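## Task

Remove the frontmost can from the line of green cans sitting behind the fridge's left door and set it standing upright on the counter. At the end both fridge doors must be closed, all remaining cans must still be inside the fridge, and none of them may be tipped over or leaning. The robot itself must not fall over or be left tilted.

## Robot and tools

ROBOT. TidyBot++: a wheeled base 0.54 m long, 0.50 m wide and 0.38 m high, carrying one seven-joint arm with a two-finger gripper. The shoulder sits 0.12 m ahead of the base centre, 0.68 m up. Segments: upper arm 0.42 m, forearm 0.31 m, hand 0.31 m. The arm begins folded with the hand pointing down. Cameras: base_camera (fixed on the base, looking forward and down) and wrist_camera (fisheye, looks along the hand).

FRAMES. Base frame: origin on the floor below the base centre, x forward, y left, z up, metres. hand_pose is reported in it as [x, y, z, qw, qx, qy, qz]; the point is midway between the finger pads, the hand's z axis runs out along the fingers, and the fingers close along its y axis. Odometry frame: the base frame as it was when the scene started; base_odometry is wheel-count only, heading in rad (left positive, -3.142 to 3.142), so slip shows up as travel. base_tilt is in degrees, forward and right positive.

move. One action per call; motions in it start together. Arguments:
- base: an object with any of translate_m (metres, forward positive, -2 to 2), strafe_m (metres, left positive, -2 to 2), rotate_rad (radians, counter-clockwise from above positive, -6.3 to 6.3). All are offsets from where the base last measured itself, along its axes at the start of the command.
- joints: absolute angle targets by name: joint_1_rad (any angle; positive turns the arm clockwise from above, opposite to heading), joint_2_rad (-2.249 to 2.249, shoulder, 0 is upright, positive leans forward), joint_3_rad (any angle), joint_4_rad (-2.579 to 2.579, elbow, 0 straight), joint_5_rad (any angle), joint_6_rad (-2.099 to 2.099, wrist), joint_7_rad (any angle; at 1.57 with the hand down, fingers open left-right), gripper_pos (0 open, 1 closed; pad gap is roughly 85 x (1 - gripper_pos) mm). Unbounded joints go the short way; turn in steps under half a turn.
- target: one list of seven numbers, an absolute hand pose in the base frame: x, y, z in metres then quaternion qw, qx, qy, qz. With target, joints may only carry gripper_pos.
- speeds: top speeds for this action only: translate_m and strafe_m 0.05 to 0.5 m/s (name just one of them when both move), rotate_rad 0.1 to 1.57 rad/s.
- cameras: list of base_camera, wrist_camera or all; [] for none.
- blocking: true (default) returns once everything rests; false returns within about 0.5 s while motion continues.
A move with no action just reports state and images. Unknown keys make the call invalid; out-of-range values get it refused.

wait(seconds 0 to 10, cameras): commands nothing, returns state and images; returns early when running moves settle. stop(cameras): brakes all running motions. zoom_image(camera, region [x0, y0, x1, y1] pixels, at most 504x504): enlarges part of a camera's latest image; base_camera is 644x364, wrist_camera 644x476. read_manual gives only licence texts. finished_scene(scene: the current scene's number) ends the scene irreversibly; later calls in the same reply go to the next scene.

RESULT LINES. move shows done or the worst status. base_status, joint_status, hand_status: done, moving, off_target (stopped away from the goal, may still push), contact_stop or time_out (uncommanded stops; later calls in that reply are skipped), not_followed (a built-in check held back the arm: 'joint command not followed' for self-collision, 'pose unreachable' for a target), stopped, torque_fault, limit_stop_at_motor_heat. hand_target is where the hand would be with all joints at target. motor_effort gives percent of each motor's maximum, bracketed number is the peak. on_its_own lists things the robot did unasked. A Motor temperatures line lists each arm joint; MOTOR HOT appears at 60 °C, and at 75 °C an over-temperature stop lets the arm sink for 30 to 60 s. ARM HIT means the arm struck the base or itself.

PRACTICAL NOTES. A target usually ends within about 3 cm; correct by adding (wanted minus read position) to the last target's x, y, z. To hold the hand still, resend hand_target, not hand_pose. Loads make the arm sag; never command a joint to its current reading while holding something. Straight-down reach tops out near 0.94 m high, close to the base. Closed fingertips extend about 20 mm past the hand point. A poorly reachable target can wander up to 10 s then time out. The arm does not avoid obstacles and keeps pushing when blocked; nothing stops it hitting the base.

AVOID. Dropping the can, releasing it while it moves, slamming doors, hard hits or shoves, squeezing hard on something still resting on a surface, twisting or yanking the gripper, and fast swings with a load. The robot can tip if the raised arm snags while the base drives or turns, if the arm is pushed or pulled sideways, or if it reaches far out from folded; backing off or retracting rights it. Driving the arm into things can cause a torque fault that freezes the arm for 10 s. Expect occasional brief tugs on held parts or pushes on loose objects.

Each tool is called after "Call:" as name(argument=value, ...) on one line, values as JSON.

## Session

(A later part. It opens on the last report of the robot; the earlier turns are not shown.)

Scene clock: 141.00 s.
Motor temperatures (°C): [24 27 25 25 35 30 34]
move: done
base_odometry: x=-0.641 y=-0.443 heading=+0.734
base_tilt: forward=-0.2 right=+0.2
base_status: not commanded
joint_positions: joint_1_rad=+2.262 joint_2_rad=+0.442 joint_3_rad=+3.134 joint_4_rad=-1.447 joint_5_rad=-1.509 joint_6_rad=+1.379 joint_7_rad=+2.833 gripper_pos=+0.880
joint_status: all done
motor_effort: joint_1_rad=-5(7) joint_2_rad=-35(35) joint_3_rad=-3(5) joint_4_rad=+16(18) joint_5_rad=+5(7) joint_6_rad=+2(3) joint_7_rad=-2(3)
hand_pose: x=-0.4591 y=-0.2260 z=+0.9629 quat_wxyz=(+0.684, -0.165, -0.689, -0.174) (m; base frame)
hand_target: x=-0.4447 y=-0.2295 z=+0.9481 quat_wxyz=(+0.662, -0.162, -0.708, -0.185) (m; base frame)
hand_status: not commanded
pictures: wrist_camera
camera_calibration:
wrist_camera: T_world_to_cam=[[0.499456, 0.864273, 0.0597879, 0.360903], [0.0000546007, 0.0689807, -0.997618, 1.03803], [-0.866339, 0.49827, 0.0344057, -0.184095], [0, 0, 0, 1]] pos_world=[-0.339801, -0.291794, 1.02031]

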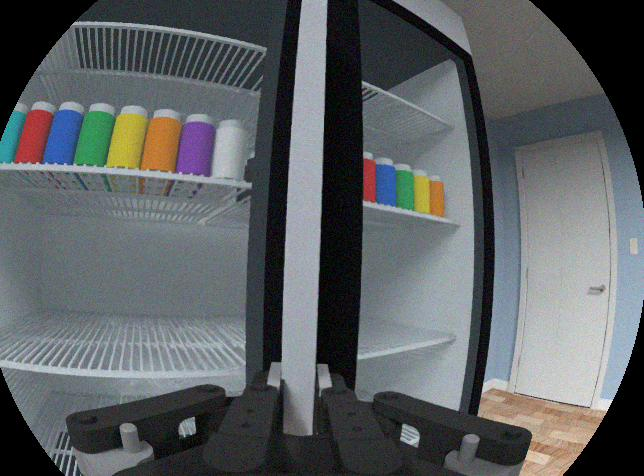

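Call:
move(joints={"joint_1_rad":2.056,"joint_2_rad":0.548,"joint_4_rad":-1.271,"joint_5_rad":-1.65,"joint_6_rad":1.695,"joint_7_rad":2.946}, cameras=["wrist_camera"])

Call:
move(joints={"joint_1_rad":1.936,"joint_2_rad":0.725,"joint_4_rad":-0.952,"joint_5_rad":-1.652,"joint_6_rad":1.95,"joint_7_rad":3.082}, cameras=["wrist_camera"])

Scene clock: 142.47 s.
Motor temperatures (°C): [24 27 25 25 35 30 34]
move: done
base_odometry: x=-0.641 y=-0.443 heading=+0.734
base_tilt: forward=-0.2 right=+0.2
base_status: not commanded
joint_positions: joint_1_rad=+2.092 joint_2_rad=+0.551 joint_3_rad=+3.138 joint_4_rad=-1.268 joint_5_rad=-1.592 joint_6_rad=+1.668 joint_7_rad=+2.905 gripper_pos=+0.880
joint_status: all done
motor_effort: joint_1_rad=-6(9) joint_2_rad=-37(37) joint_3_rad=-3(5) joint_4_rad=+15(18) joint_5_rad=+5(8) joint_6_rad=+4(5) joint_7_rad=-2(3)
hand_pose: x=-0.3944 y=-0.2759 z=+0.9642 quat_wxyz=(+0.673, -0.211, -0.674, -0.219) (m; base frame)
hand_target: x=-0.3752 y=-0.2860 z=+0.9481 quat_wxyz=(+0.650, -0.198, -0.698, -0.229) (m; base frame)
hand_status: not commanded
pictures: wrist_camera
camera_calibration:
wrist_camera: T_world_to_cam=[[0.61115, 0.789428, 0.0574335, 0.397326], [0.00273766, 0.0704529, -0.997511, 1.04412], [-0.79151, 0.609786, 0.0408961, -0.049184], [0, 0, 0, 1]] pos_world=[-0.284614, -0.35723, 1.02071]

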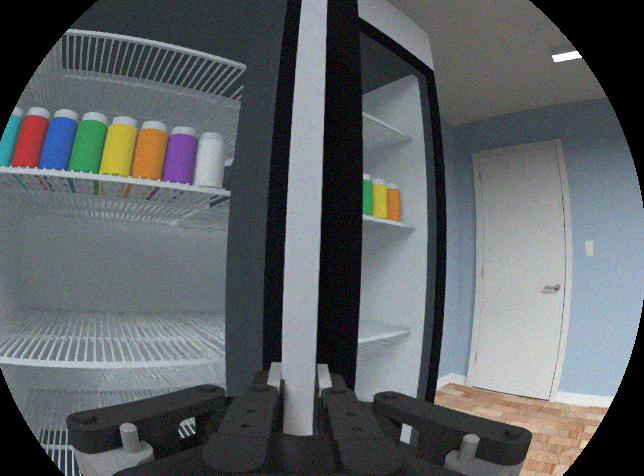

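Scene clock: 143.97 s.
Motor temperatures (°C): [24 27 25 25 35 30 34]
move: off_target
base_odometry: x=-0.641 y=-0.443 heading=+0.734
base_tilt: forward=-0.2 right=+0.2
base_status: not commanded
joint_positions: joint_1_rad=+1.978 joint_2_rad=+0.715 joint_3_rad=+3.140 joint_4_rad=-0.957 joint_5_rad=-1.618 joint_6_rad=+1.910 joint_7_rad=+3.041 gripper_pos=+0.880
joint_status: joint_1_rad off_target (ended at +1.978, target +1.936); the others done
motor_effort: joint_1_rad=-8(10) joint_2_rad=-38(39) joint_3_rad=-4(5) joint_4_rad=+15(18) joint_5_rad=+2(10) joint_6_rad=+4(4) joint_7_rad=-2(3)
hand_pose: x=-0.3409 y=-0.3291 z=+0.9647 quat_wxyz=(+0.653, -0.256, -0.663, -0.261) (m; base frame)
hand_target: x=-0.3177 y=-0.3436 z=+0.9506 quat_wxyz=(+0.635, -0.238, -0.682, -0.274) (m; base frame)
hand_status: not commanded
pictures: wrist_camera
camera_calibration:
wrist_camera: T_world_to_cam=[[0.708248, 0.703676, 0.0567942, 0.412121], [0.0208259, 0.0595886, -0.998006, 1.0513], [-0.705657, 0.708018, 0.0275488, 0.100083], [0, 0, 0, 1]] pos_world=[-0.243153, -0.423506, 1.02304]

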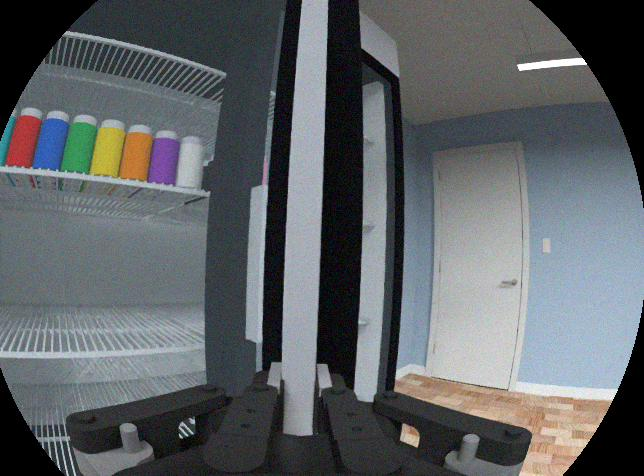

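Call:
move(base={"translate_m":0.0905,"strafe_m":-0.11,"rotate_rad":-0.13}, speeds={"translate_m":0.14,"rotate_rad":0.13}, cameras=["wrist_camera"])

Call:
move(base={"translate_m":0.0905,"strafe_m":-0.11,"rotate_rad":-0.13}, speeds={"translate_m":0.14,"rotate_rad":0.13}, cameras=["wrist_camera","base_camera"])

Scene clock: 146.03 s.
Motor temperatures (°C): [24 27 25 25 35 30 34]
move: done
base_odometry: x=-0.500 y=-0.464 heading=+0.603
base_tilt: forward=-0.2 right=+0.2
base_status: done
joint_positions: joint_1_rad=+1.968 joint_2_rad=+0.717 joint_3_rad=+3.140 joint_4_rad=-0.951 joint_5_rad=-1.619 joint_6_rad=+1.917 joint_7_rad=+3.045 gripper_pos=+0.880
joint_status: not commanded
motor_effort: joint_1_rad=-6(9) joint_2_rad=-39(39) joint_3_rad=-1(3) joint_4_rad=+15(17) joint_5_rad=+2(8) joint_6_rad=+8(8) joint_7_rad=-2(3)
hand_pose: x=-0.3365 y=-0.3332 z=+0.9647 quat_wxyz=(+0.653, -0.255, -0.664, -0.259) (m; base frame)
hand_target: x=-0.3177 y=-0.3436 z=+0.9506 quat_wxyz=(+0.635, -0.238, -0.682, -0.274) (m; base frame)
hand_status: not commanded
pictures: wrist_camera
camera_calibration:
wrist_camera: T_world_to_cam=[[0.705485, 0.706419, 0.0571208, 0.411551], [0.0218459, 0.058883, -0.998026, 1.05154], [-0.708388, 0.70534, 0.0261087, 0.105657], [0, 0, 0, 1]] pos_world=[-0.238469, -0.427169, 1.02319]

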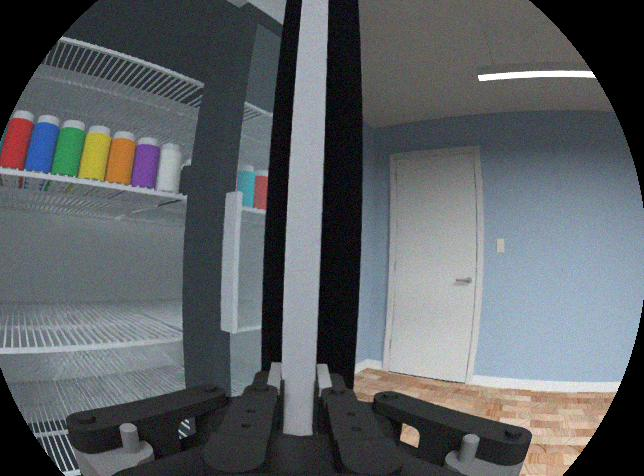

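Scene clock: 147.90 s.
Motor temperatures (°C): [24 27 25 25 35 30 34]
move: done
base_odometry: x=-0.363 y=-0.503 heading=+0.472
base_tilt: forward=-0.2 right=+0.2
base_status: done
joint_positions: joint_1_rad=+1.966 joint_2_rad=+0.718 joint_3_rad=+3.140 joint_4_rad=-0.949 joint_5_rad=-1.619 joint_6_rad=+1.920 joint_7_rad=+3.046 gripper_pos=+0.880
joint_status: not commanded
motor_effort: joint_1_rad=-6(11) joint_2_rad=-38(39) joint_3_rad=-2(3) joint_4_rad=+14(17) joint_5_rad=+2(9) joint_6_rad=+7(8) joint_7_rad=-2(3)
hand_pose: x=-0.3353 y=-0.3337 z=+0.9646 quat_wxyz=(+0.653, -0.256, -0.664, -0.260) (m; base frame)
hand_target: x=-0.3177 y=-0.3436 z=+0.9506 quat_wxyz=(+0.635, -0.238, -0.682, -0.274) (m; base frame)
hand_status: not commanded
pictures: base_camera, wrist_camera
camera_calibration:
wrist_camera: T_world_to_cam=[[0.706144, 0.705753, 0.0572217, 0.410906], [0.0224605, 0.058447, -0.998038, 1.05156], [-0.707712, 0.706043, 0.0254204, 0.107997], [0, 0, 0, 1]] pos_world=[-0.237347, -0.427709, 1.02324]

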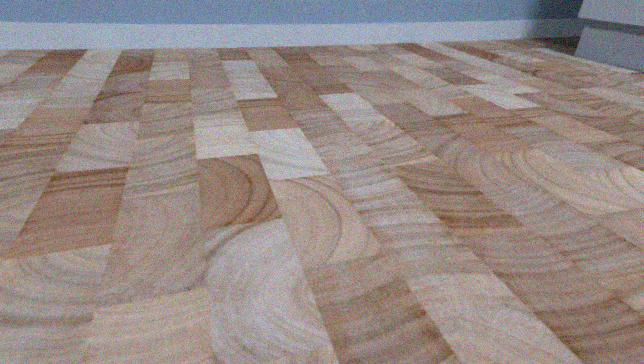

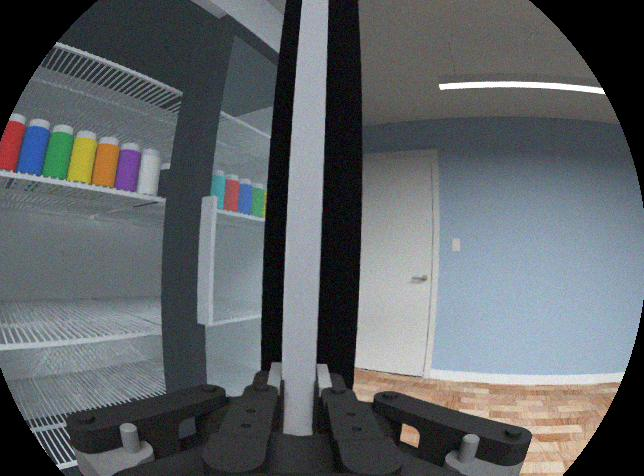

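Call:
move(base={"translate_m":-0.2}, joints={"joint_1_rad":1.64,"joint_2_rad":0.8,"joint_4_rad":-0.85,"gripper_pos":0.2}, cameras=["wrist_camera"])

Scene clock: 149.83 s.
Motor temperatures (°C): [24 27 25 25 35 30 34]
move: off_target
base_odometry: x=-0.541 y=-0.594 heading=+0.472
base_tilt: forward=-0.1 right=+0.1
base_status: done
joint_positions: joint_1_rad=+1.613 joint_2_rad=+0.719 joint_3_rad=+3.144 joint_4_rad=-0.881 joint_5_rad=-1.697 joint_6_rad=+2.248 joint_7_rad=+3.046 gripper_pos=+0.199
joint_status: joint_2_rad off_target (ended at +0.719, target +0.800); the others done
motor_effort: joint_1_rad=+7(9) joint_2_rad=-25(39) joint_3_rad=-2(5) joint_4_rad=+19(20) joint_5_rad=+18(18) joint_6_rad=-44(46) joint_7_rad=+0(2)
hand_pose: x=-0.1374 y=-0.3846 z=+0.9649 quat_wxyz=(+0.634, -0.259, -0.687, -0.243) (m; base frame)
hand_target: x=-0.2003 y=-0.4798 z=+0.9339 quat_wxyz=(+0.667, -0.144, -0.711, -0.168) (m; base frame)
hand_status: not commanded
pictures: wrist_camera
camera_calibration:
wrist_camera: T_world_to_cam=[[0.690962, 0.720868, 0.0540545, 0.313883], [0.0659405, 0.0116122, -0.997756, 1.03803], [-0.719878, 0.692975, -0.0395108, 0.339962], [0, 0, 0, 1]] pos_world=[-0.0405984, -0.473908, 1.03217]

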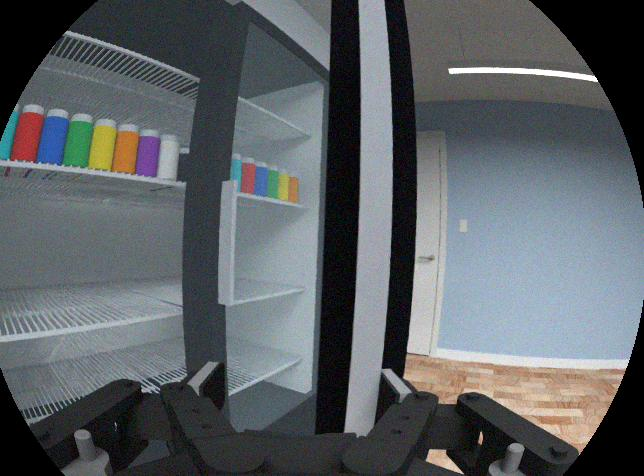

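Call:
move(joints={"joint_6_rad":1.85}, cameras=["wrist_camera"])

Scene clock: 150.50 s.
Motor temperatures (°C): [24 27 25 25 35 30 34]
move: off_target
base_odometry: x=-0.541 y=-0.594 heading=+0.472
base_tilt: forward=-0.1 right=+0.1
base_status: not commanded
joint_positions: joint_1_rad=+1.608 joint_2_rad=+0.716 joint_3_rad=+3.144 joint_4_rad=-0.880 joint_5_rad=-1.703 joint_6_rad=+2.242 joint_7_rad=+3.046 gripper_pos=+0.199
joint_status: joint_6_rad off_target (ended at +2.242, target +1.850)
motor_effort: joint_1_rad=+9(9) joint_2_rad=-21(25) joint_3_rad=-3(4) joint_4_rad=+19(20) joint_5_rad=+18(19) joint_6_rad=-53(61) joint_7_rad=+0(0)
hand_pose: x=-0.1367 y=-0.3865 z=+0.9647 quat_wxyz=(+0.632, -0.257, -0.691, -0.239) (m; base frame)
hand_target: x=-0.2120 y=-0.5084 z=+0.9307 quat_wxyz=(+0.671, -0.111, -0.721, -0.132) (m; base frame)
hand_status: not commanded
pictures: wrist_camera
camera_calibration:
wrist_camera: T_world_to_cam=[[0.682813, 0.728617, 0.0537055, 0.317014], [0.0711806, 0.00681429, -0.99744, 1.03643], [-0.727118, 0.684887, -0.0472105, 0.345013], [0, 0, 0, 1]] pos_world=[-0.0393693, -0.47434, 1.03304]

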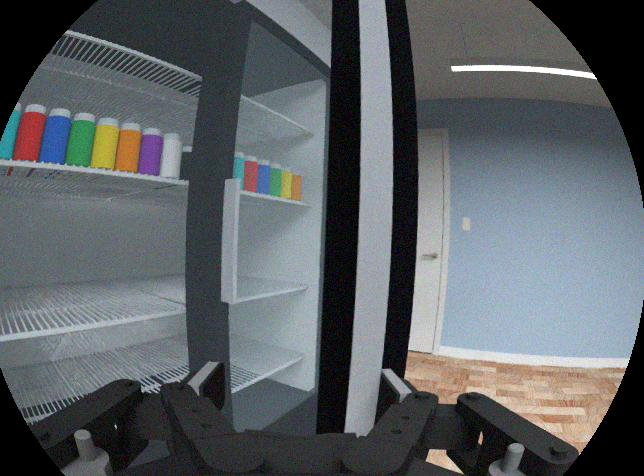

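Call:
move(joints={"joint_1_rad":1.55,"joint_2_rad":0.64,"joint_4_rad":-1.05,"joint_6_rad":2.0,"gripper_pos":0.0}, cameras=["wrist_camera"])

Scene clock: 152.00 s.
Motor temperatures (°C): [24 27 25 25 35 30 34]
move: off_target
base_odometry: x=-0.541 y=-0.594 heading=+0.472
base_tilt: forward=-0.2 right=+0.1
base_status: not commanded
joint_positions: joint_1_rad=+1.555 joint_2_rad=+0.649 joint_3_rad=+3.144 joint_4_rad=-1.050 joint_5_rad=-1.704 joint_6_rad=+2.150 joint_7_rad=+3.046 gripper_pos=+0.000
joint_status: joint_6_rad off_target (ended at +2.150, target +2.000); the others done
motor_effort: joint_1_rad=+1(8) joint_2_rad=-30(31) joint_3_rad=+0(4) joint_4_rad=+18(19) joint_5_rad=+15(19) joint_6_rad=-17(52) joint_7_rad=+0(2)
hand_pose: x=-0.1324 y=-0.3961 z=+0.9651 quat_wxyz=(+0.656, -0.176, -0.699, -0.225) (m; base frame)
hand_target: x=-0.1511 y=-0.4403 z=+0.9730 quat_wxyz=(+0.676, -0.114, -0.708, -0.169) (m; base frame)
hand_status: not commanded
pictures: wrist_camera
camera_calibration:
wrist_camera: T_world_to_cam=[[0.570986, 0.810637, 0.129782, 0.265287], [0.072529, 0.107657, -0.991539, 1.071], [-0.81775, 0.575567, 0.00267606, 0.251283], [0, 0, 0, 1]] pos_world=[-0.0236666, -0.474982, 1.02683]

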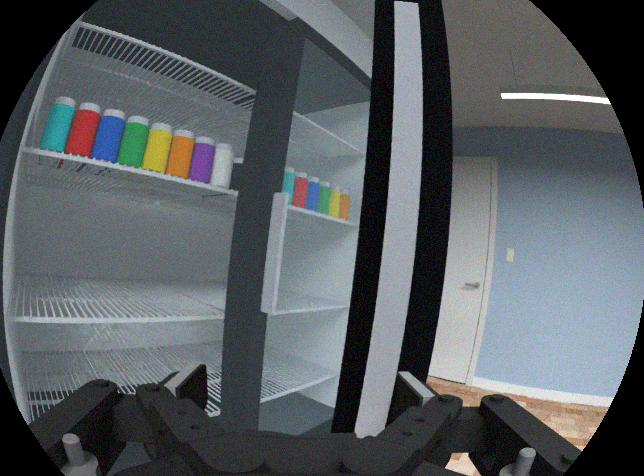

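Call:
move(joints={"joint_1_rad":1.5,"joint_2_rad":0.5,"joint_4_rad":-1.34,"joint_6_rad":2.0}, cameras=["wrist_camera"])

Scene clock: 153.60 s.
Motor temperatures (°C): [24 27 25 25 35 30 34]
move: done
base_odometry: x=-0.541 y=-0.594 heading=+0.472
base_tilt: forward=-0.2 right=+0.2
base_status: not commanded
joint_positions: joint_1_rad=+1.514 joint_2_rad=+0.528 joint_3_rad=+3.143 joint_4_rad=-1.323 joint_5_rad=-1.684 joint_6_rad=+2.022 joint_7_rad=+3.046 gripper_pos=+0.000
joint_status: all done
motor_effort: joint_1_rad=+0(2) joint_2_rad=-31(34) joint_3_rad=+1(2) joint_4_rad=+14(17) joint_5_rad=+8(15) joint_6_rad=+2(17) joint_7_rad=+0(1)
hand_pose: x=-0.1370 y=-0.3899 z=+0.9660 quat_wxyz=(+0.682, -0.071, -0.695, -0.216) (m; base frame)
hand_target: x=-0.1326 y=-0.3954 z=+0.9786 quat_wxyz=(+0.690, -0.046, -0.693, -0.204) (m; base frame)
hand_status: not commanded
pictures: wrist_camera
camera_calibration:
wrist_camera: T_world_to_cam=[[0.427211, 0.870013, 0.246107, 0.153839], [0.0434546, 0.252125, -0.966718, 1.0999], [-0.903107, 0.423688, 0.0699046, 0.108172], [0, 0, 0, 1]] pos_world=[-0.0158262, -0.456985, 1.01787]

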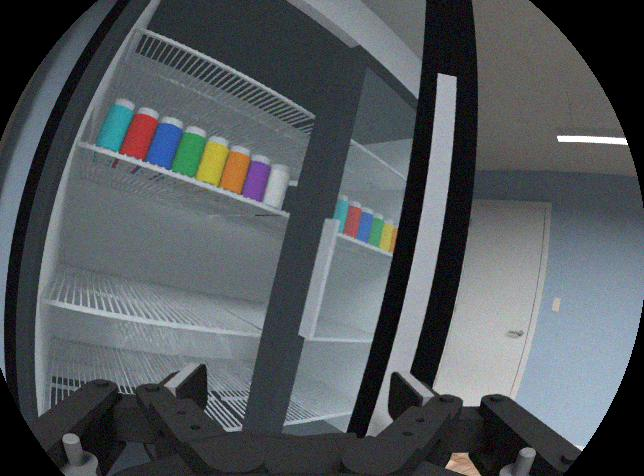

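Call:
move(joints={"joint_1_rad":1.35}, cameras=["wrist_camera"])

Scene clock: 154.80 s.
Motor temperatures (°C): [24 27 25 25 35 30 34]
move: done
base_odometry: x=-0.541 y=-0.594 heading=+0.472
base_tilt: forward=-0.2 right=+0.2
base_status: not commanded
joint_positions: joint_1_rad=+1.352 joint_2_rad=+0.528 joint_3_rad=+3.143 joint_4_rad=-1.323 joint_5_rad=-1.684 joint_6_rad=+2.022 joint_7_rad=+3.046 gripper_pos=+0.000
joint_status: all done
motor_effort: joint_1_rad=+0(3) joint_2_rad=-31(31) joint_3_rad=+1(3) joint_4_rad=+14(15) joint_5_rad=+8(8) joint_6_rad=+2(3) joint_7_rad=-1(2)
hand_pose: x=-0.0708 y=-0.4260 z=+0.9659 quat_wxyz=(+0.697, -0.014, -0.698, -0.160) (m; base frame)
hand_target: x=-0.0707 y=-0.4285 z=+0.9786 quat_wxyz=(+0.703, +0.006, -0.695, -0.152) (m; base frame)
hand_status: not commanded
pictures: wrist_camera
camera_calibration:
wrist_camera: T_world_to_cam=[[0.281214, 0.927446, 0.2465, 0.170802], [0.00238075, 0.256191, -0.966623, 1.10477], [-0.959642, 0.272415, 0.0698364, 0.114873], [0, 0, 0, 1]] pos_world=[0.0595743, -0.472734, 1.01777]

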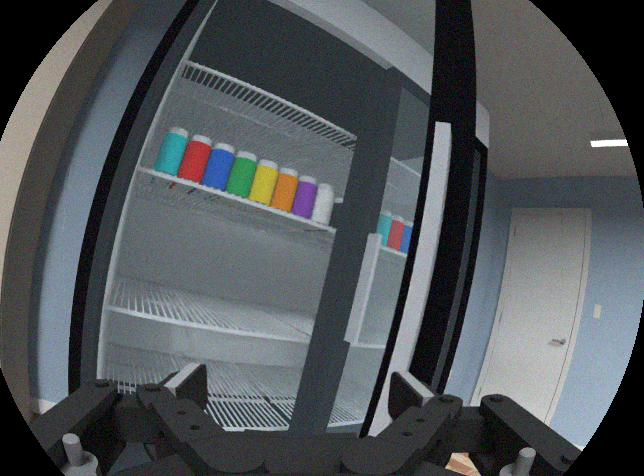

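Call:
move(joints={"joint_1_rad":0.3,"joint_2_rad":0.2,"joint_4_rad":-1.9,"joint_5_rad":-0.9,"joint_6_rad":0.6,"joint_7_rad":2.4,"gripper_pos":0.0}, cameras=["base_camera"])

Call:
move(base={"rotate_rad":0.262}, speeds={"rotate_rad":0.3}, joints={"joint_1_rad":-2.3,"joint_5_rad":0,"joint_7_rad":1.57,"joint_6_rad":0.44}, cameras=["wrist_camera"])

Scene clock: 158.03 s.
Motor temperatures (°C): [24 27 25 25 35 30 34]
move: done
base_odometry: x=-0.541 y=-0.594 heading=+0.472
base_tilt: forward=-0.1 right=+0.1
base_status: not commanded
joint_positions: joint_1_rad=+0.309 joint_2_rad=+0.231 joint_3_rad=+3.142 joint_4_rad=-1.882 joint_5_rad=-0.946 joint_6_rad=+0.644 joint_7_rad=+2.451 gripper_pos=+0.000
joint_status: all done
motor_effort: joint_1_rad=+0(3) joint_2_rad=-26(32) joint_3_rad=+0(2) joint_4_rad=+20(21) joint_5_rad=+4(9) joint_6_rad=+6(7) joint_7_rad=-1(2)
hand_pose: x=+0.6782 y=-0.3369 z=+0.8948 quat_wxyz=(+0.298, +0.698, -0.261, +0.596) (m; base frame)
hand_target: x=+0.6858 y=-0.3112 z=+0.9000 quat_wxyz=(+0.268, +0.705, -0.246, +0.609) (m; base frame)
hand_status: not commanded
pictures: base_camera

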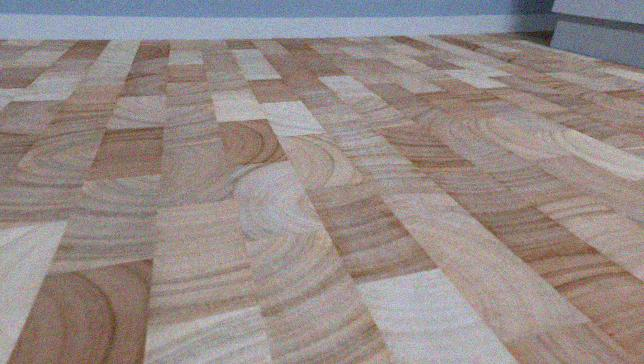

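Scene clock: 161.57 s.
Motor temperatures (°C): [24 27 25 25 35 30 34]
move: done
base_odometry: x=-0.542 y=-0.594 heading=+0.733
base_tilt: forward=-0.2 right=+0.1
base_status: done
joint_positions: joint_1_rad=-2.290 joint_2_rad=+0.230 joint_3_rad=+3.142 joint_4_rad=-1.882 joint_5_rad=-0.045 joint_6_rad=+0.484 joint_7_rad=+1.622 gripper_pos=+0.000
joint_status: all done
motor_effort: joint_1_rad=+0(4) joint_2_rad=-27(28) joint_3_rad=-1(3) joint_4_rad=+20(21) joint_5_rad=+0(5) joint_6_rad=+8(9) joint_7_rad=-1(2)
hand_pose: x=-0.3222 y=+0.5123 z=+0.9116 quat_wxyz=(-0.620, +0.304, +0.661, +0.294) (m; base frame)
hand_target: x=-0.3302 y=+0.4902 z=+0.9078 quat_wxyz=(-0.618, +0.299, +0.675, +0.271) (m; base frame)
hand_status: not commanded
pictures: wrist_camera
camera_calibration:
wrist_camera: T_world_to_cam=[[0.788524, 0.612112, 0.0595724, -0.119982], [0.0583155, 0.0220114, -0.998056, 0.979172], [-0.612233, 0.790465, -0.0183391, -0.451271], [0, 0, 0, 1]] pos_world=[-0.238775, 0.408603, 0.976139]

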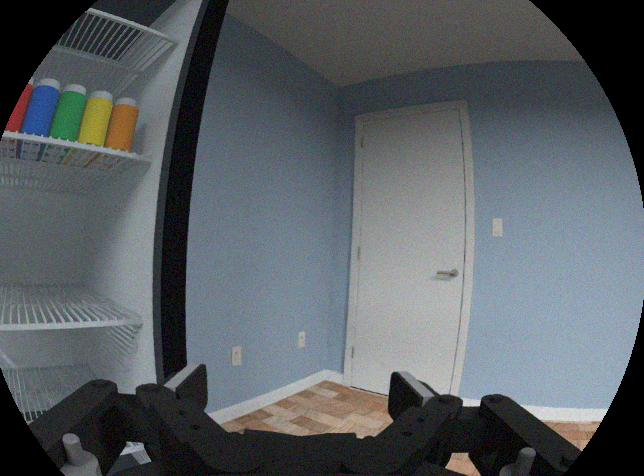

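Call:
move(joints={"joint_1_rad":-3.1,"joint_2_rad":0.05,"joint_4_rad":-2.0,"joint_6_rad":0.45}, cameras=["wrist_camera"])

Scene clock: 163.73 s.
Motor temperatures (°C): [24 27 25 25 35 30 34]
move: done
base_odometry: x=-0.542 y=-0.594 heading=+0.733
base_tilt: forward=-0.2 right=+0.1
base_status: not commanded
joint_positions: joint_1_rad=-3.088 joint_2_rad=+0.079 joint_3_rad=+3.140 joint_4_rad=-1.980 joint_5_rad=-0.040 joint_6_rad=+0.484 joint_7_rad=+1.619 gripper_pos=+0.000
joint_status: all done
motor_effort: joint_1_rad=+1(3) joint_2_rad=-22(27) joint_3_rad=-1(3) joint_4_rad=+21(22) joint_5_rad=+0(1) joint_6_rad=+8(10) joint_7_rad=-1(2)
hand_pose: x=-0.5018 y=+0.0367 z=+0.9526 quat_wxyz=(-0.705, +0.021, +0.708, +0.029) (m; base frame)
hand_target: x=-0.4918 y=+0.0171 z=+0.9480 quat_wxyz=(-0.697, +0.011, +0.717, +0.010) (m; base frame)
hand_status: not commanded
pictures: wrist_camera
camera_calibration:
wrist_camera: T_world_to_cam=[[0.110648, 0.992157, 0.058146, -0.042398], [-0.0282943, 0.0616262, -0.997698, 0.995748], [-0.993457, 0.108748, 0.0348912, -0.401589], [0, 0, 0, 1]] pos_world=[-0.366096, 0.0243734, 1.00993]

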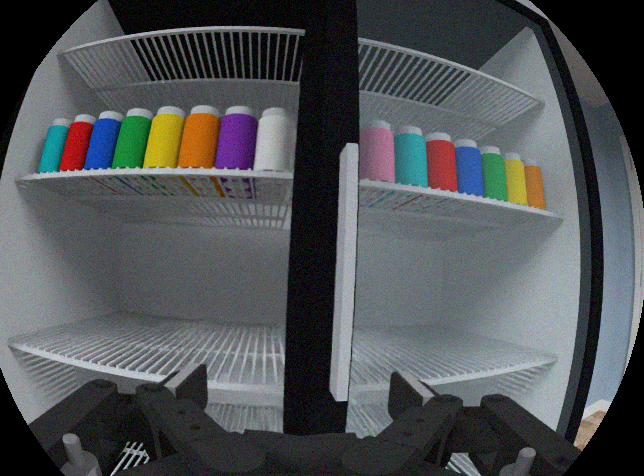

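Call:
zoom_image(camera="wrist_camera", region=[30, 80, 300, 220])

Scaled by 1.867.

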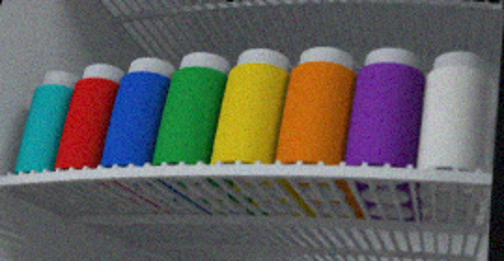

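Call:
move(joints={"joint_1_rad":-3.1416,"joint_2_rad":0.045,"joint_4_rad":-1.062,"joint_6_rad":-0.463,"joint_5_rad":0.0,"joint_7_rad":1.57,"gripper_pos":0.0}, cameras=["wrist_camera"])

Call:
move(base={"translate_m":-0.15}, speeds={"translate_m":0.2}, cameras=["wrist_camera"])

Scene clock: 167.00 s.
Motor temperatures (°C): [24 27 25 25 35 30 34]
move: done
base_odometry: x=-0.542 y=-0.594 heading=+0.733
base_tilt: forward=-0.2 right=+0.1
base_status: not commanded
joint_positions: joint_1_rad=-3.125 joint_2_rad=+0.069 joint_3_rad=+3.140 joint_4_rad=-1.064 joint_5_rad=-0.040 joint_6_rad=-0.418 joint_7_rad=+1.619 gripper_pos=+0.000
joint_status: all done
motor_effort: joint_1_rad=+1(2) joint_2_rad=-22(25) joint_3_rad=-1(1) joint_4_rad=+21(24) joint_5_rad=+0(2) joint_6_rad=+8(10) joint_7_rad=-1(2)
hand_pose: x=-0.5057 y=+0.0025 z=+1.2414 quat_wxyz=(-0.714, -0.005, +0.700, +0.003) (m; base frame)
hand_target: x=-0.4922 y=-0.0081 z=+1.2431 quat_wxyz=(-0.707, -0.004, +0.707, -0.005) (m; base frame)
hand_status: not commanded
pictures: wrist_camera
camera_calibration:
wrist_camera: T_world_to_cam=[[0.0396666, 0.99765, 0.0558644, -0.0579142], [-0.0576916, 0.0581017, -0.996642, 1.26978], [-0.997546, 0.0363105, 0.0598608, -0.444628], [0, 0, 0, 1]] pos_world=[-0.367985, 0.000146457, 1.29537]

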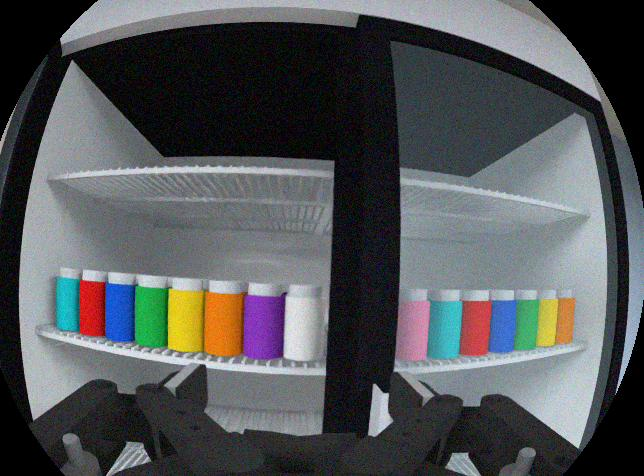

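Scene clock: 168.40 s.
Motor temperatures (°C): [24 27 25 25 35 30 34]
move: done
base_odometry: x=-0.653 y=-0.695 heading=+0.734
base_tilt: forward=-0.2 right=+0.1
base_status: done
joint_positions: joint_1_rad=-3.127 joint_2_rad=+0.056 joint_3_rad=+3.140 joint_4_rad=-1.061 joint_5_rad=-0.040 joint_6_rad=-0.422 joint_7_rad=+1.619 gripper_pos=+0.000
joint_status: not commanded
motor_effort: joint_1_rad=+1(1) joint_2_rad=-21(25) joint_3_rad=-1(1) joint_4_rad=+21(22) joint_5_rad=+0(0) joint_6_rad=+8(9) joint_7_rad=-1(1)
hand_pose: x=-0.4983 y=+0.0012 z=+1.2496 quat_wxyz=(-0.718, -0.006, +0.696, +0.003) (m; base frame)
hand_target: x=-0.4922 y=-0.0081 z=+1.2431 quat_wxyz=(-0.707, -0.004, +0.707, -0.005) (m; base frame)
hand_status: not commanded
pictures: wrist_camera
camera_calibration:
wrist_camera: T_world_to_cam=[[0.038377, 0.997709, 0.0557189, -0.0578534], [-0.0690204, 0.0582735, -0.995912, 1.27189], [-0.996877, 0.0343744, 0.0710987, -0.451426], [0, 0, 0, 1]] pos_world=[-0.36001, -0.000878928, 1.30201]

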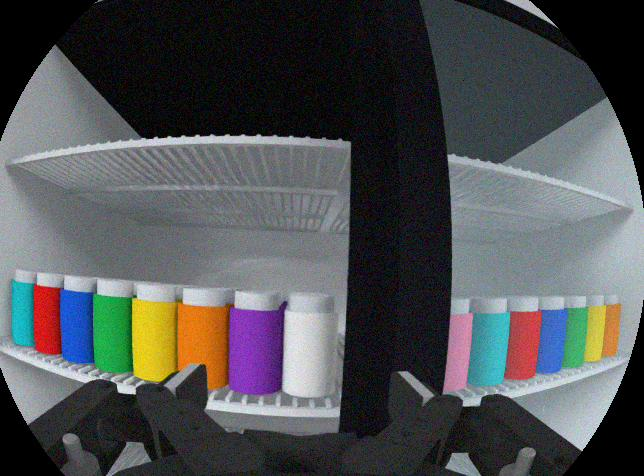

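Call:
move(base={"strafe_m":-0.12}, speeds={"strafe_m":0.15}, joints={"joint_1_rad":-3.62,"joint_2_rad":0.225,"joint_4_rad":-0.734,"joint_6_rad":-0.79,"joint_5_rad":0.784,"joint_7_rad":0.93,"gripper_pos":0.3}, cameras=["wrist_camera"])

Scene clock: 171.80 s.
Motor temperatures (°C): [24 27 25 25 35 30 34]
move: done
base_odometry: x=-0.573 y=-0.784 heading=+0.734
base_tilt: forward=-0.2 right=+0.1
base_status: done
joint_positions: joint_1_rad=-3.605 joint_2_rad=+0.214 joint_3_rad=+3.138 joint_4_rad=-0.739 joint_5_rad=+0.737 joint_6_rad=-0.746 joint_7_rad=+0.981 gripper_pos=+0.300
joint_status: all done
motor_effort: joint_1_rad=+0(3) joint_2_rad=-25(27) joint_3_rad=-1(4) joint_4_rad=+19(22) joint_5_rad=+3(4) joint_6_rad=+7(10) joint_7_rad=-1(2)
hand_pose: x=-0.5007 y=-0.1545 z=+1.2795 quat_wxyz=(-0.712, +0.006, +0.702, -0.001) (m; base frame)
hand_target: x=-0.5021 y=-0.1538 z=+1.2696 quat_wxyz=(-0.704, +0.022, +0.710, +0.003) (m; base frame)
hand_status: not commanded
pictures: wrist_camera
camera_calibration:
wrist_camera: T_world_to_cam=[[0.0474467, 0.998282, 0.0343925, 0.127868], [-0.0517707, 0.0368427, -0.997979, 1.3185], [-0.997531, 0.0455703, 0.0534298, -0.426619], [0, 0, 0, 1]] pos_world=[-0.363373, -0.156784, 1.33423]

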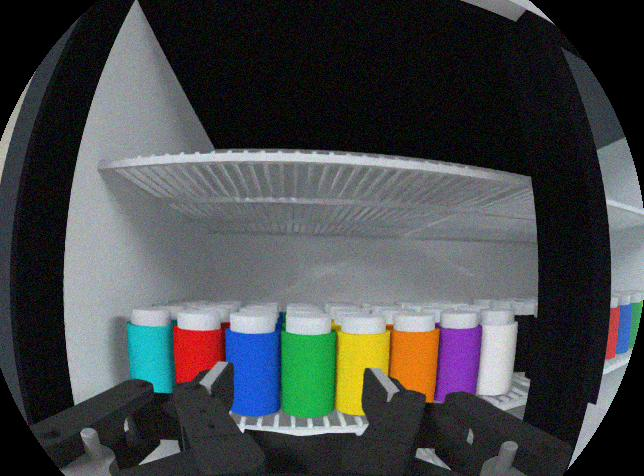

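Call:
move(base={"strafe_m":0.0385,"translate_m":-0.13}, speeds={"strafe_m":0.15}, joints={"joint_1_rad":-3.668,"joint_2_rad":0.245}, cameras=["wrist_camera"])

Scene clock: 173.63 s.
Motor temperatures (°C): [24 27 25 25 35 30 34]
move: done
base_odometry: x=-0.695 y=-0.843 heading=+0.734
base_tilt: forward=-0.2 right=+0.1
base_status: done
joint_positions: joint_1_rad=-3.662 joint_2_rad=+0.239 joint_3_rad=+3.138 joint_4_rad=-0.736 joint_5_rad=+0.741 joint_6_rad=-0.750 joint_7_rad=+0.980 gripper_pos=+0.300
joint_status: all done
motor_effort: joint_1_rad=+0(3) joint_2_rad=-25(28) joint_3_rad=-1(2) joint_4_rad=+19(20) joint_5_rad=+3(4) joint_6_rad=+7(7) joint_7_rad=-1(2)
hand_pose: x=-0.5031 y=-0.1945 z=+1.2653 quat_wxyz=(-0.705, -0.016, +0.709, -0.016) (m; base frame)
hand_target: x=-0.5041 y=-0.1893 z=+1.2571 quat_wxyz=(-0.698, +0.002, +0.716, -0.010) (m; base frame)
hand_status: not commanded
pictures: wrist_camera
camera_calibration:
wrist_camera: T_world_to_cam=[[-0.00453796, 0.998917, 0.046313, 0.127265], [-0.0333553, 0.0461365, -0.998378, 1.31726], [-0.999433, -0.00607538, 0.0331098, -0.411663], [0, 0, 0, 1]] pos_world=[-0.366915, -0.190402, 1.32286]

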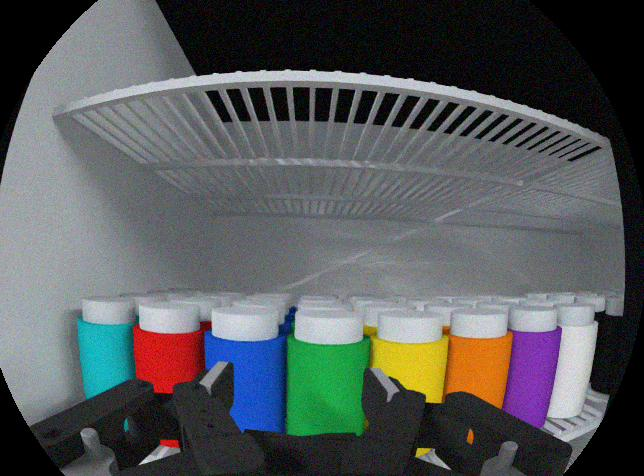

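Call:
move(base={"strafe_m":0.018,"translate_m":-0.05}, speeds={"strafe_m":0.15}, joints={"joint_2_rad":0.227,"joint_7_rad":0.885}, cameras=["wrist_camera"])

Scene clock: 174.80 s.
Motor temperatures (°C): [24 27 25 25 35 30 34]
move: done
base_odometry: x=-0.744 y=-0.863 heading=+0.734
base_tilt: forward=-0.2 right=+0.1
base_status: done
joint_positions: joint_1_rad=-3.663 joint_2_rad=+0.235 joint_3_rad=+3.138 joint_4_rad=-0.734 joint_5_rad=+0.742 joint_6_rad=-0.751 joint_7_rad=+0.928 gripper_pos=+0.300
joint_status: all done
motor_effort: joint_1_rad=+0(2) joint_2_rad=-26(28) joint_3_rad=+0(2) joint_4_rad=+19(20) joint_5_rad=+4(4) joint_6_rad=+7(7) joint_7_rad=-1(2)
hand_pose: x=-0.5007 y=-0.1941 z=+1.2682 quat_wxyz=(-0.706, +0.002, +0.708, -0.035) (m; base frame)
hand_target: x=-0.4951 y=-0.1841 z=+1.2684 quat_wxyz=(-0.703, +0.021, +0.711, -0.029) (m; base frame)
hand_status: not commanded
pictures: wrist_camera
camera_calibration:
wrist_camera: T_world_to_cam=[[-0.005005, 0.999966, -0.0064913, 0.193631], [-0.0348944, -0.00666207, -0.999369, 1.31041], [-0.999378, -0.00477533, 0.0349266, -0.411418], [0, 0, 0, 1]] pos_world=[-0.364467, -0.186859, 1.32521]

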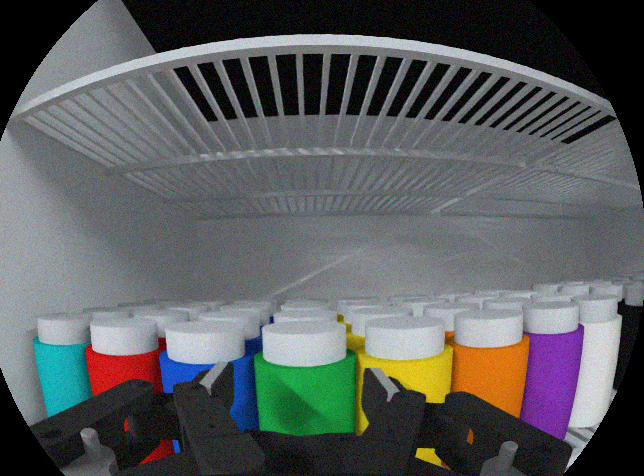

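Call:
move(base={"translate_m":-0.06}, speeds={"translate_m":0.1}, cameras=["wrist_camera"])

Call:
zoom_image(camera="wrist_camera", region=[140, 280, 460, 476])

Scene clock: 176.03 s.
Motor temperatures (°C): [24 27 25 25 35 30 34]
move: done
base_odometry: x=-0.789 y=-0.903 heading=+0.734
base_tilt: forward=-0.2 right=+0.1
base_status: done
joint_positions: joint_1_rad=-3.667 joint_2_rad=+0.228 joint_3_rad=+3.138 joint_4_rad=-0.731 joint_5_rad=+0.743 joint_6_rad=-0.753 joint_7_rad=+0.928 gripper_pos=+0.300
joint_status: not commanded
motor_effort: joint_1_rad=+3(3) joint_2_rad=-22(27) joint_3_rad=+1(2) joint_4_rad=+19(20) joint_5_rad=+4(4) joint_6_rad=+7(8) joint_7_rad=-1(2)
hand_pose: x=-0.4962 y=-0.1935 z=+1.2736 quat_wxyz=(-0.708, +0.003, +0.705, -0.037) (m; base frame)
hand_target: x=-0.4951 y=-0.1841 z=+1.2684 quat_wxyz=(-0.703, +0.021, +0.711, -0.029) (m; base frame)
hand_status: not commanded
pictures: wrist_camera
camera_calibration:
wrist_camera: T_world_to_cam=[[-0.00721834, 0.999916, -0.0107729, 0.19751], [-0.0421202, -0.0110676, -0.999051, 1.31117], [-0.999086, -0.00675773, 0.0421966, -0.416623], [0, 0, 0, 1]] pos_world=[-0.35959, -0.185798, 1.32963]

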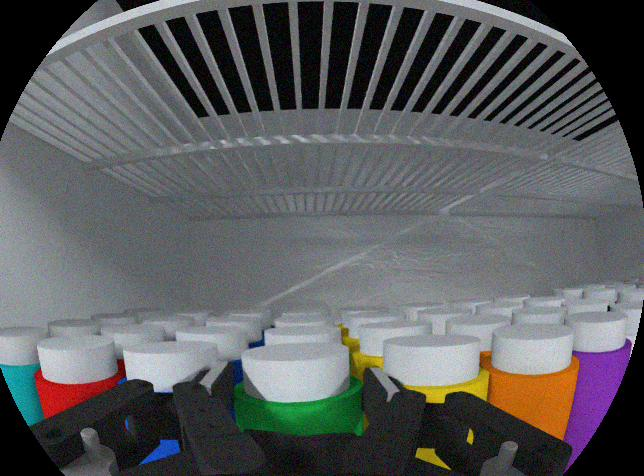

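Scaled by 1.575.

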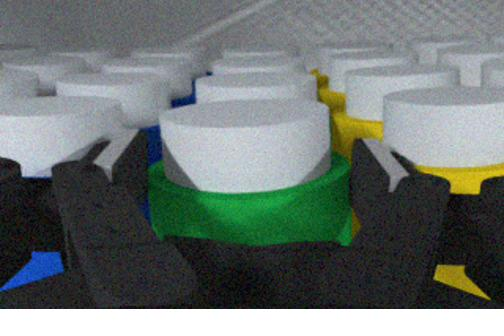

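Call:
move(base={"translate_m":-0.04}, speeds={"translate_m":0.08}, cameras=["wrist_camera"])

Call:
zoom_image(camera="wrist_camera", region=[140, 280, 460, 476])

Scene clock: 177.13 s.
Motor temperatures (°C): [24 27 25 25 35 30 34]
move: done
base_odometry: x=-0.819 y=-0.930 heading=+0.734
base_tilt: forward=-0.2 right=+0.1
base_status: done
joint_positions: joint_1_rad=-3.674 joint_2_rad=+0.219 joint_3_rad=+3.137 joint_4_rad=-0.725 joint_5_rad=+0.747 joint_6_rad=-0.756 joint_7_rad=+0.928 gripper_pos=+0.300
joint_status: not commanded
motor_effort: joint_1_rad=+2(5) joint_2_rad=-22(25) joint_3_rad=+1(3) joint_4_rad=+18(19) joint_5_rad=+3(5) joint_6_rad=+7(8) joint_7_rad=-1(1)
hand_pose: x=-0.4888 y=-0.1937 z=+1.2827 quat_wxyz=(-0.713, +0.003, +0.700, -0.040) (m; base frame)
hand_target: x=-0.4951 y=-0.1841 z=+1.2684 quat_wxyz=(-0.703, +0.021, +0.711, -0.029) (m; base frame)
hand_status: not commanded
pictures: wrist_camera
camera_calibration:
wrist_camera: T_world_to_cam=[[-0.0116991, 0.999805, -0.0159375, 0.20229], [-0.0551233, -0.0165592, -0.998342, 1.31228], [-0.998411, -0.0108012, 0.0553063, -0.426841], [0, 0, 0, 1]] pos_world=[-0.351459, -0.18513, 1.33693]

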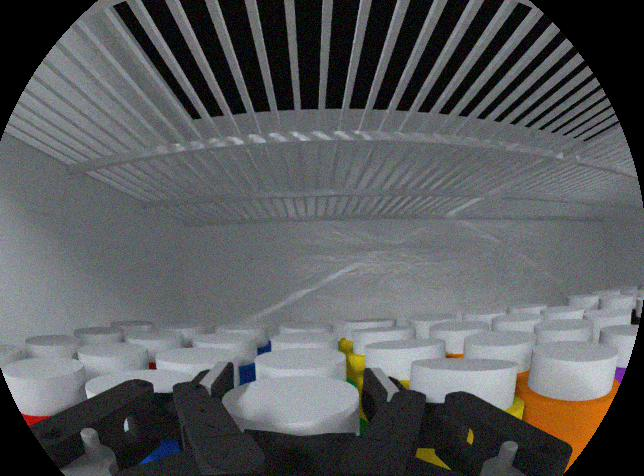

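Scaled by 1.575.

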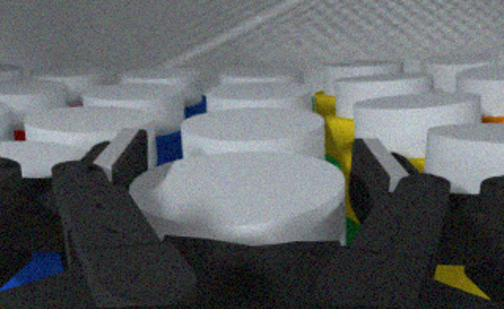

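Call:
move(base={"translate_m":0.02,"strafe_m":-0.004}, speeds={"translate_m":0.1}, joints={"joint_2_rad":0.237,"gripper_pos":0.28}, cameras=["wrist_camera"])

Call:
zoom_image(camera="wrist_camera", region=[60, 280, 560, 476])

Scene clock: 178.20 s.
Motor temperatures (°C): [24 27 25 25 35 30 34]
move: done
base_odometry: x=-0.802 y=-0.919 heading=+0.734
base_tilt: forward=-0.2 right=+0.1
base_status: done
joint_positions: joint_1_rad=-3.671 joint_2_rad=+0.224 joint_3_rad=+3.137 joint_4_rad=-0.724 joint_5_rad=+0.749 joint_6_rad=-0.756 joint_7_rad=+0.927 gripper_pos=+0.280
joint_status: all done
motor_effort: joint_1_rad=+1(2) joint_2_rad=-23(26) joint_3_rad=+0(2) joint_4_rad=+17(19) joint_5_rad=+3(4) joint_6_rad=+6(7) joint_7_rad=-1(2)
hand_pose: x=-0.4922 y=-0.1930 z=+1.2798 quat_wxyz=(-0.711, +0.004, +0.702, -0.038) (m; base frame)
hand_target: x=-0.5001 y=-0.1870 z=+1.2621 quat_wxyz=(-0.700, +0.019, +0.714, -0.027) (m; base frame)
hand_status: not commanded
pictures: wrist_camera
camera_calibration:
wrist_camera: T_world_to_cam=[[-0.00700802, 0.999887, -0.0132756, 0.200356], [-0.0513394, -0.0136182, -0.998588, 1.31191], [-0.998657, -0.00631657, 0.051429, -0.42434], [0, 0, 0, 1]] pos_world=[-0.355013, -0.185147, 1.33454]

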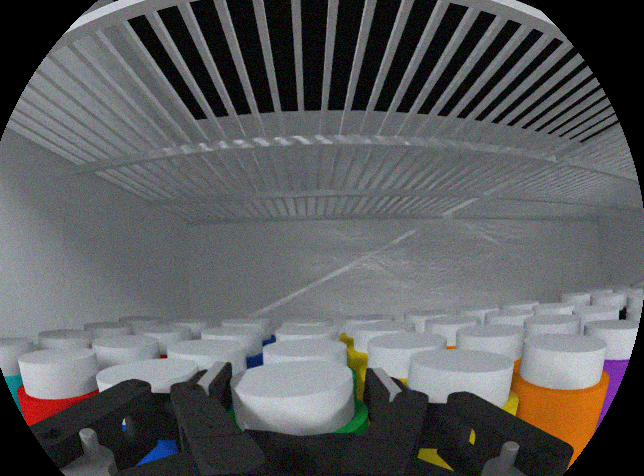

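Scaled by 1.008.

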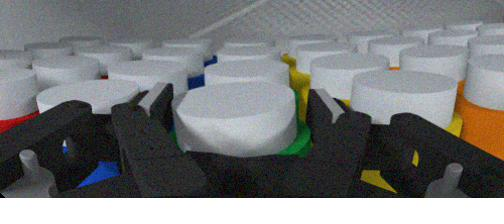

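Call:
move(joints={"joint_2_rad":0.262}, cameras=[])

Call:
move(base={"translate_m":-0.035}, speeds={"translate_m":0.1}, cameras=["wrist_camera"])

Scene clock: 178.90 s.
Motor temperatures (°C): [24 27 25 25 35 30 34]
move: done
base_odometry: x=-0.802 y=-0.919 heading=+0.734
base_tilt: forward=-0.2 right=+0.2
base_status: not commanded
joint_positions: joint_1_rad=-3.671 joint_2_rad=+0.230 joint_3_rad=+3.137 joint_4_rad=-0.723 joint_5_rad=+0.750 joint_6_rad=-0.756 joint_7_rad=+0.927 gripper_pos=+0.280
joint_status: all done
motor_effort: joint_1_rad=+1(1) joint_2_rad=-22(24) joint_3_rad=+0(1) joint_4_rad=+17(18) joint_5_rad=+3(3) joint_6_rad=+6(6) joint_7_rad=+0(1)
hand_pose: x=-0.4949 y=-0.1944 z=+1.2769 quat_wxyz=(-0.710, +0.003, +0.703, -0.036) (m; base frame)
hand_target: x=-0.5125 y=-0.1942 z=+1.2462 quat_wxyz=(-0.692, +0.015, +0.721, -0.023) (m; base frame)
hand_status: not commanded
pictures: none
No camera images: "cameras" was empty.

Scene clock: 179.73 s.
Motor temperatures (°C): [24 27 25 25 35 30 34]
move: done
base_odometry: x=-0.828 y=-0.943 heading=+0.734
base_tilt: forward=-0.2 right=+0.1
base_status: done
joint_positions: joint_1_rad=-3.674 joint_2_rad=+0.225 joint_3_rad=+3.136 joint_4_rad=-0.713 joint_5_rad=+0.751 joint_6_rad=-0.757 joint_7_rad=+0.927 gripper_pos=+0.280
joint_status: not commanded
motor_effort: joint_1_rad=+2(4) joint_2_rad=-17(22) joint_3_rad=+0(2) joint_4_rad=+15(17) joint_5_rad=+3(4) joint_6_rad=+6(7) joint_7_rad=-1(1)
hand_pose: x=-0.4898 y=-0.1935 z=+1.2857 quat_wxyz=(-0.715, +0.005, +0.698, -0.040) (m; base frame)
hand_target: x=-0.5125 y=-0.1942 z=+1.2462 quat_wxyz=(-0.692, +0.015, +0.721, -0.023) (m; base frame)
hand_status: not commanded
pictures: wrist_camera
camera_calibration:
wrist_camera: T_world_to_cam=[[-0.00924783, 0.999793, -0.0181256, 0.206108], [-0.0610658, -0.0186572, -0.997959, 1.31135], [-0.998091, -0.0081221, 0.0612257, -0.435007], [0, 0, 0, 1]] pos_world=[-0.352192, -0.185132, 1.33904]

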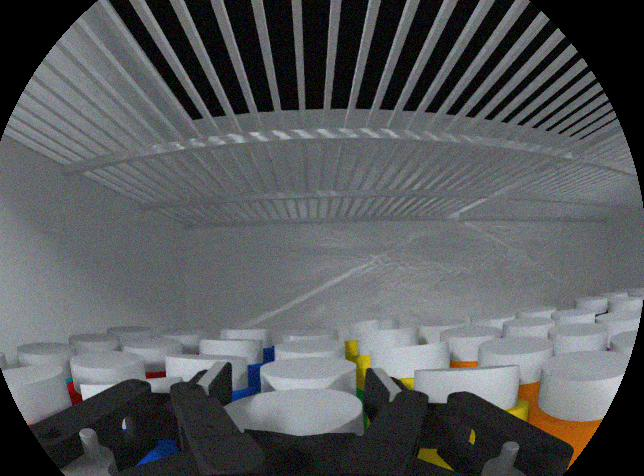

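Call:
move(base={"translate_m":0.06}, speeds={"translate_m":0.1}, cameras=["wrist_camera"])

Call:
zoom_image(camera="wrist_camera", region=[60, 280, 560, 476])

Scene clock: 180.90 s.
Motor temperatures (°C): [24 27 25 25 35 30 34]
move: done
base_odometry: x=-0.783 y=-0.903 heading=+0.734
base_tilt: forward=-0.2 right=+0.1
base_status: done
joint_positions: joint_1_rad=-3.672 joint_2_rad=+0.237 joint_3_rad=+3.136 joint_4_rad=-0.715 joint_5_rad=+0.754 joint_6_rad=-0.760 joint_7_rad=+0.926 gripper_pos=+0.280
joint_status: not commanded
motor_effort: joint_1_rad=+0(3) joint_2_rad=-21(25) joint_3_rad=-1(2) joint_4_rad=+17(19) joint_5_rad=+2(4) joint_6_rad=+6(8) joint_7_rad=-1(1)
hand_pose: x=-0.4972 y=-0.1954 z=+1.2758 quat_wxyz=(-0.710, +0.003, +0.704, -0.035) (m; base frame)
hand_target: x=-0.5125 y=-0.1942 z=+1.2462 quat_wxyz=(-0.692, +0.015, +0.721, -0.023) (m; base frame)
hand_status: not commanded
pictures: wrist_camera
camera_calibration:
wrist_camera: T_world_to_cam=[[-0.00351629, 0.999954, -0.00887884, 0.198814], [-0.0462515, -0.00903202, -0.998889, 1.31145], [-0.998924, -0.00310172, 0.0462811, -0.422159], [0, 0, 0, 1]] pos_world=[-0.360349, -0.18827, 1.3313]

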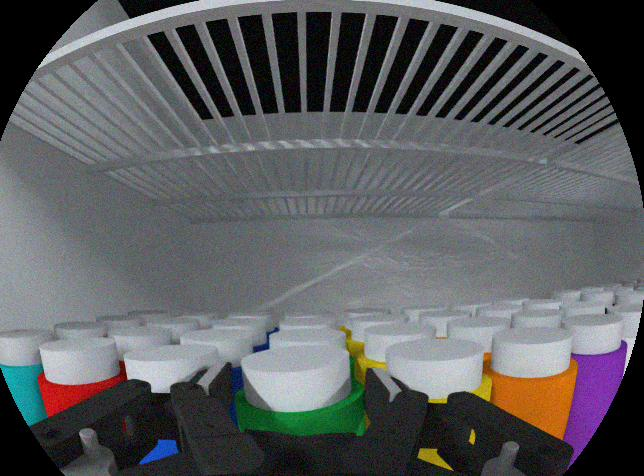

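Scaled by 1.008.

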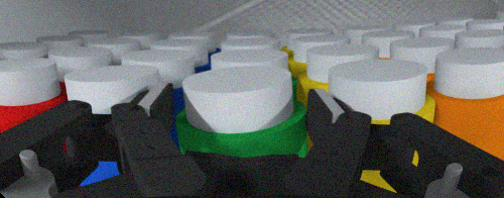

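Call:
move(base={"translate_m":0.05}, speeds={"translate_m":0.2}, cameras=[])

Call:
move(joints={"joint_1_rad":-3.668,"joint_2_rad":0.15,"joint_4_rad":-1.026,"joint_6_rad":-0.647,"joint_5_rad":0.984,"joint_7_rad":0.63,"gripper_pos":0.3}, cameras=["wrist_camera"])

Scene clock: 183.00 s.
Motor temperatures (°C): [24 27 25 25 35 30 34]
move: done
base_odometry: x=-0.746 y=-0.869 heading=+0.734
base_tilt: forward=-0.2 right=+0.1
base_status: done
joint_positions: joint_1_rad=-3.672 joint_2_rad=+0.255 joint_3_rad=+3.136 joint_4_rad=-0.722 joint_5_rad=+0.754 joint_6_rad=-0.761 joint_7_rad=+0.926 gripper_pos=+0.280
joint_status: not commanded
motor_effort: joint_1_rad=+1(2) joint_2_rad=-26(28) joint_3_rad=-1(2) joint_4_rad=+19(20) joint_5_rad=+4(4) joint_6_rad=+7(8) joint_7_rad=-1(1)
hand_pose: x=-0.5074 y=-0.2012 z=+1.2605 quat_wxyz=(-0.702, +0.000, +0.712, -0.030) (m; base frame)
hand_target: x=-0.5125 y=-0.1942 z=+1.2462 quat_wxyz=(-0.692, +0.015, +0.721, -0.023) (m; base frame)
hand_status: not commanded
pictures: none
No camera images: "cameras" was empty.

Scene clock: 184.67 s.
Motor temperatures (°C): [24 27 25 25 35 30 34]
move: done
base_odometry: x=-0.746 y=-0.869 heading=+0.734
base_tilt: forward=-0.2 right=+0.2
base_status: not commanded
joint_positions: joint_1_rad=-3.672 joint_2_rad=+0.178 joint_3_rad=+3.136 joint_4_rad=-1.008 joint_5_rad=+0.938 joint_6_rad=-0.685 joint_7_rad=+0.681 gripper_pos=+0.300
joint_status: all done
motor_effort: joint_1_rad=+0(1) joint_2_rad=-25(28) joint_3_rad=-1(1) joint_4_rad=+21(22) joint_5_rad=+4(5) joint_6_rad=+6(8) joint_7_rad=-1(2)
hand_pose: x=-0.5062 y=-0.1871 z=+1.1958 quat_wxyz=(-0.686, +0.017, +0.727, -0.015) (m; base frame)
hand_target: x=-0.4953 y=-0.1848 z=+1.2179 quat_wxyz=(-0.706, +0.019, +0.708, -0.027) (m; base frame)
hand_status: not commanded
pictures: wrist_camera
camera_calibration:
wrist_camera: T_world_to_cam=[[0.0412355, 0.999145, 0.00281734, 0.198324], [0.0201936, 0.00198576, -0.999794, 1.26799], [-0.998945, 0.0412839, -0.0200945, -0.33972], [0, 0, 0, 1]] pos_world=[-0.373145, -0.186648, 1.26034]

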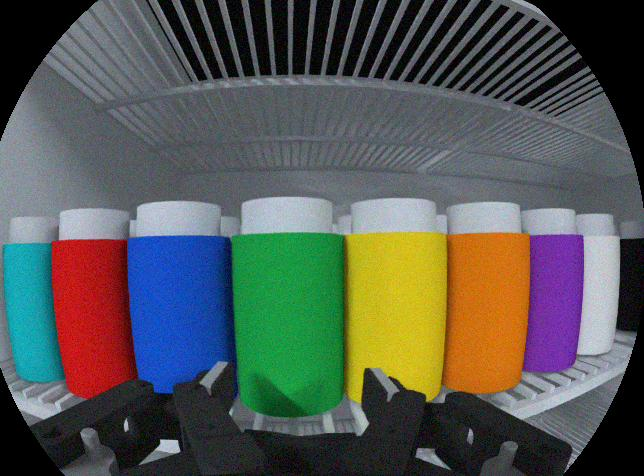

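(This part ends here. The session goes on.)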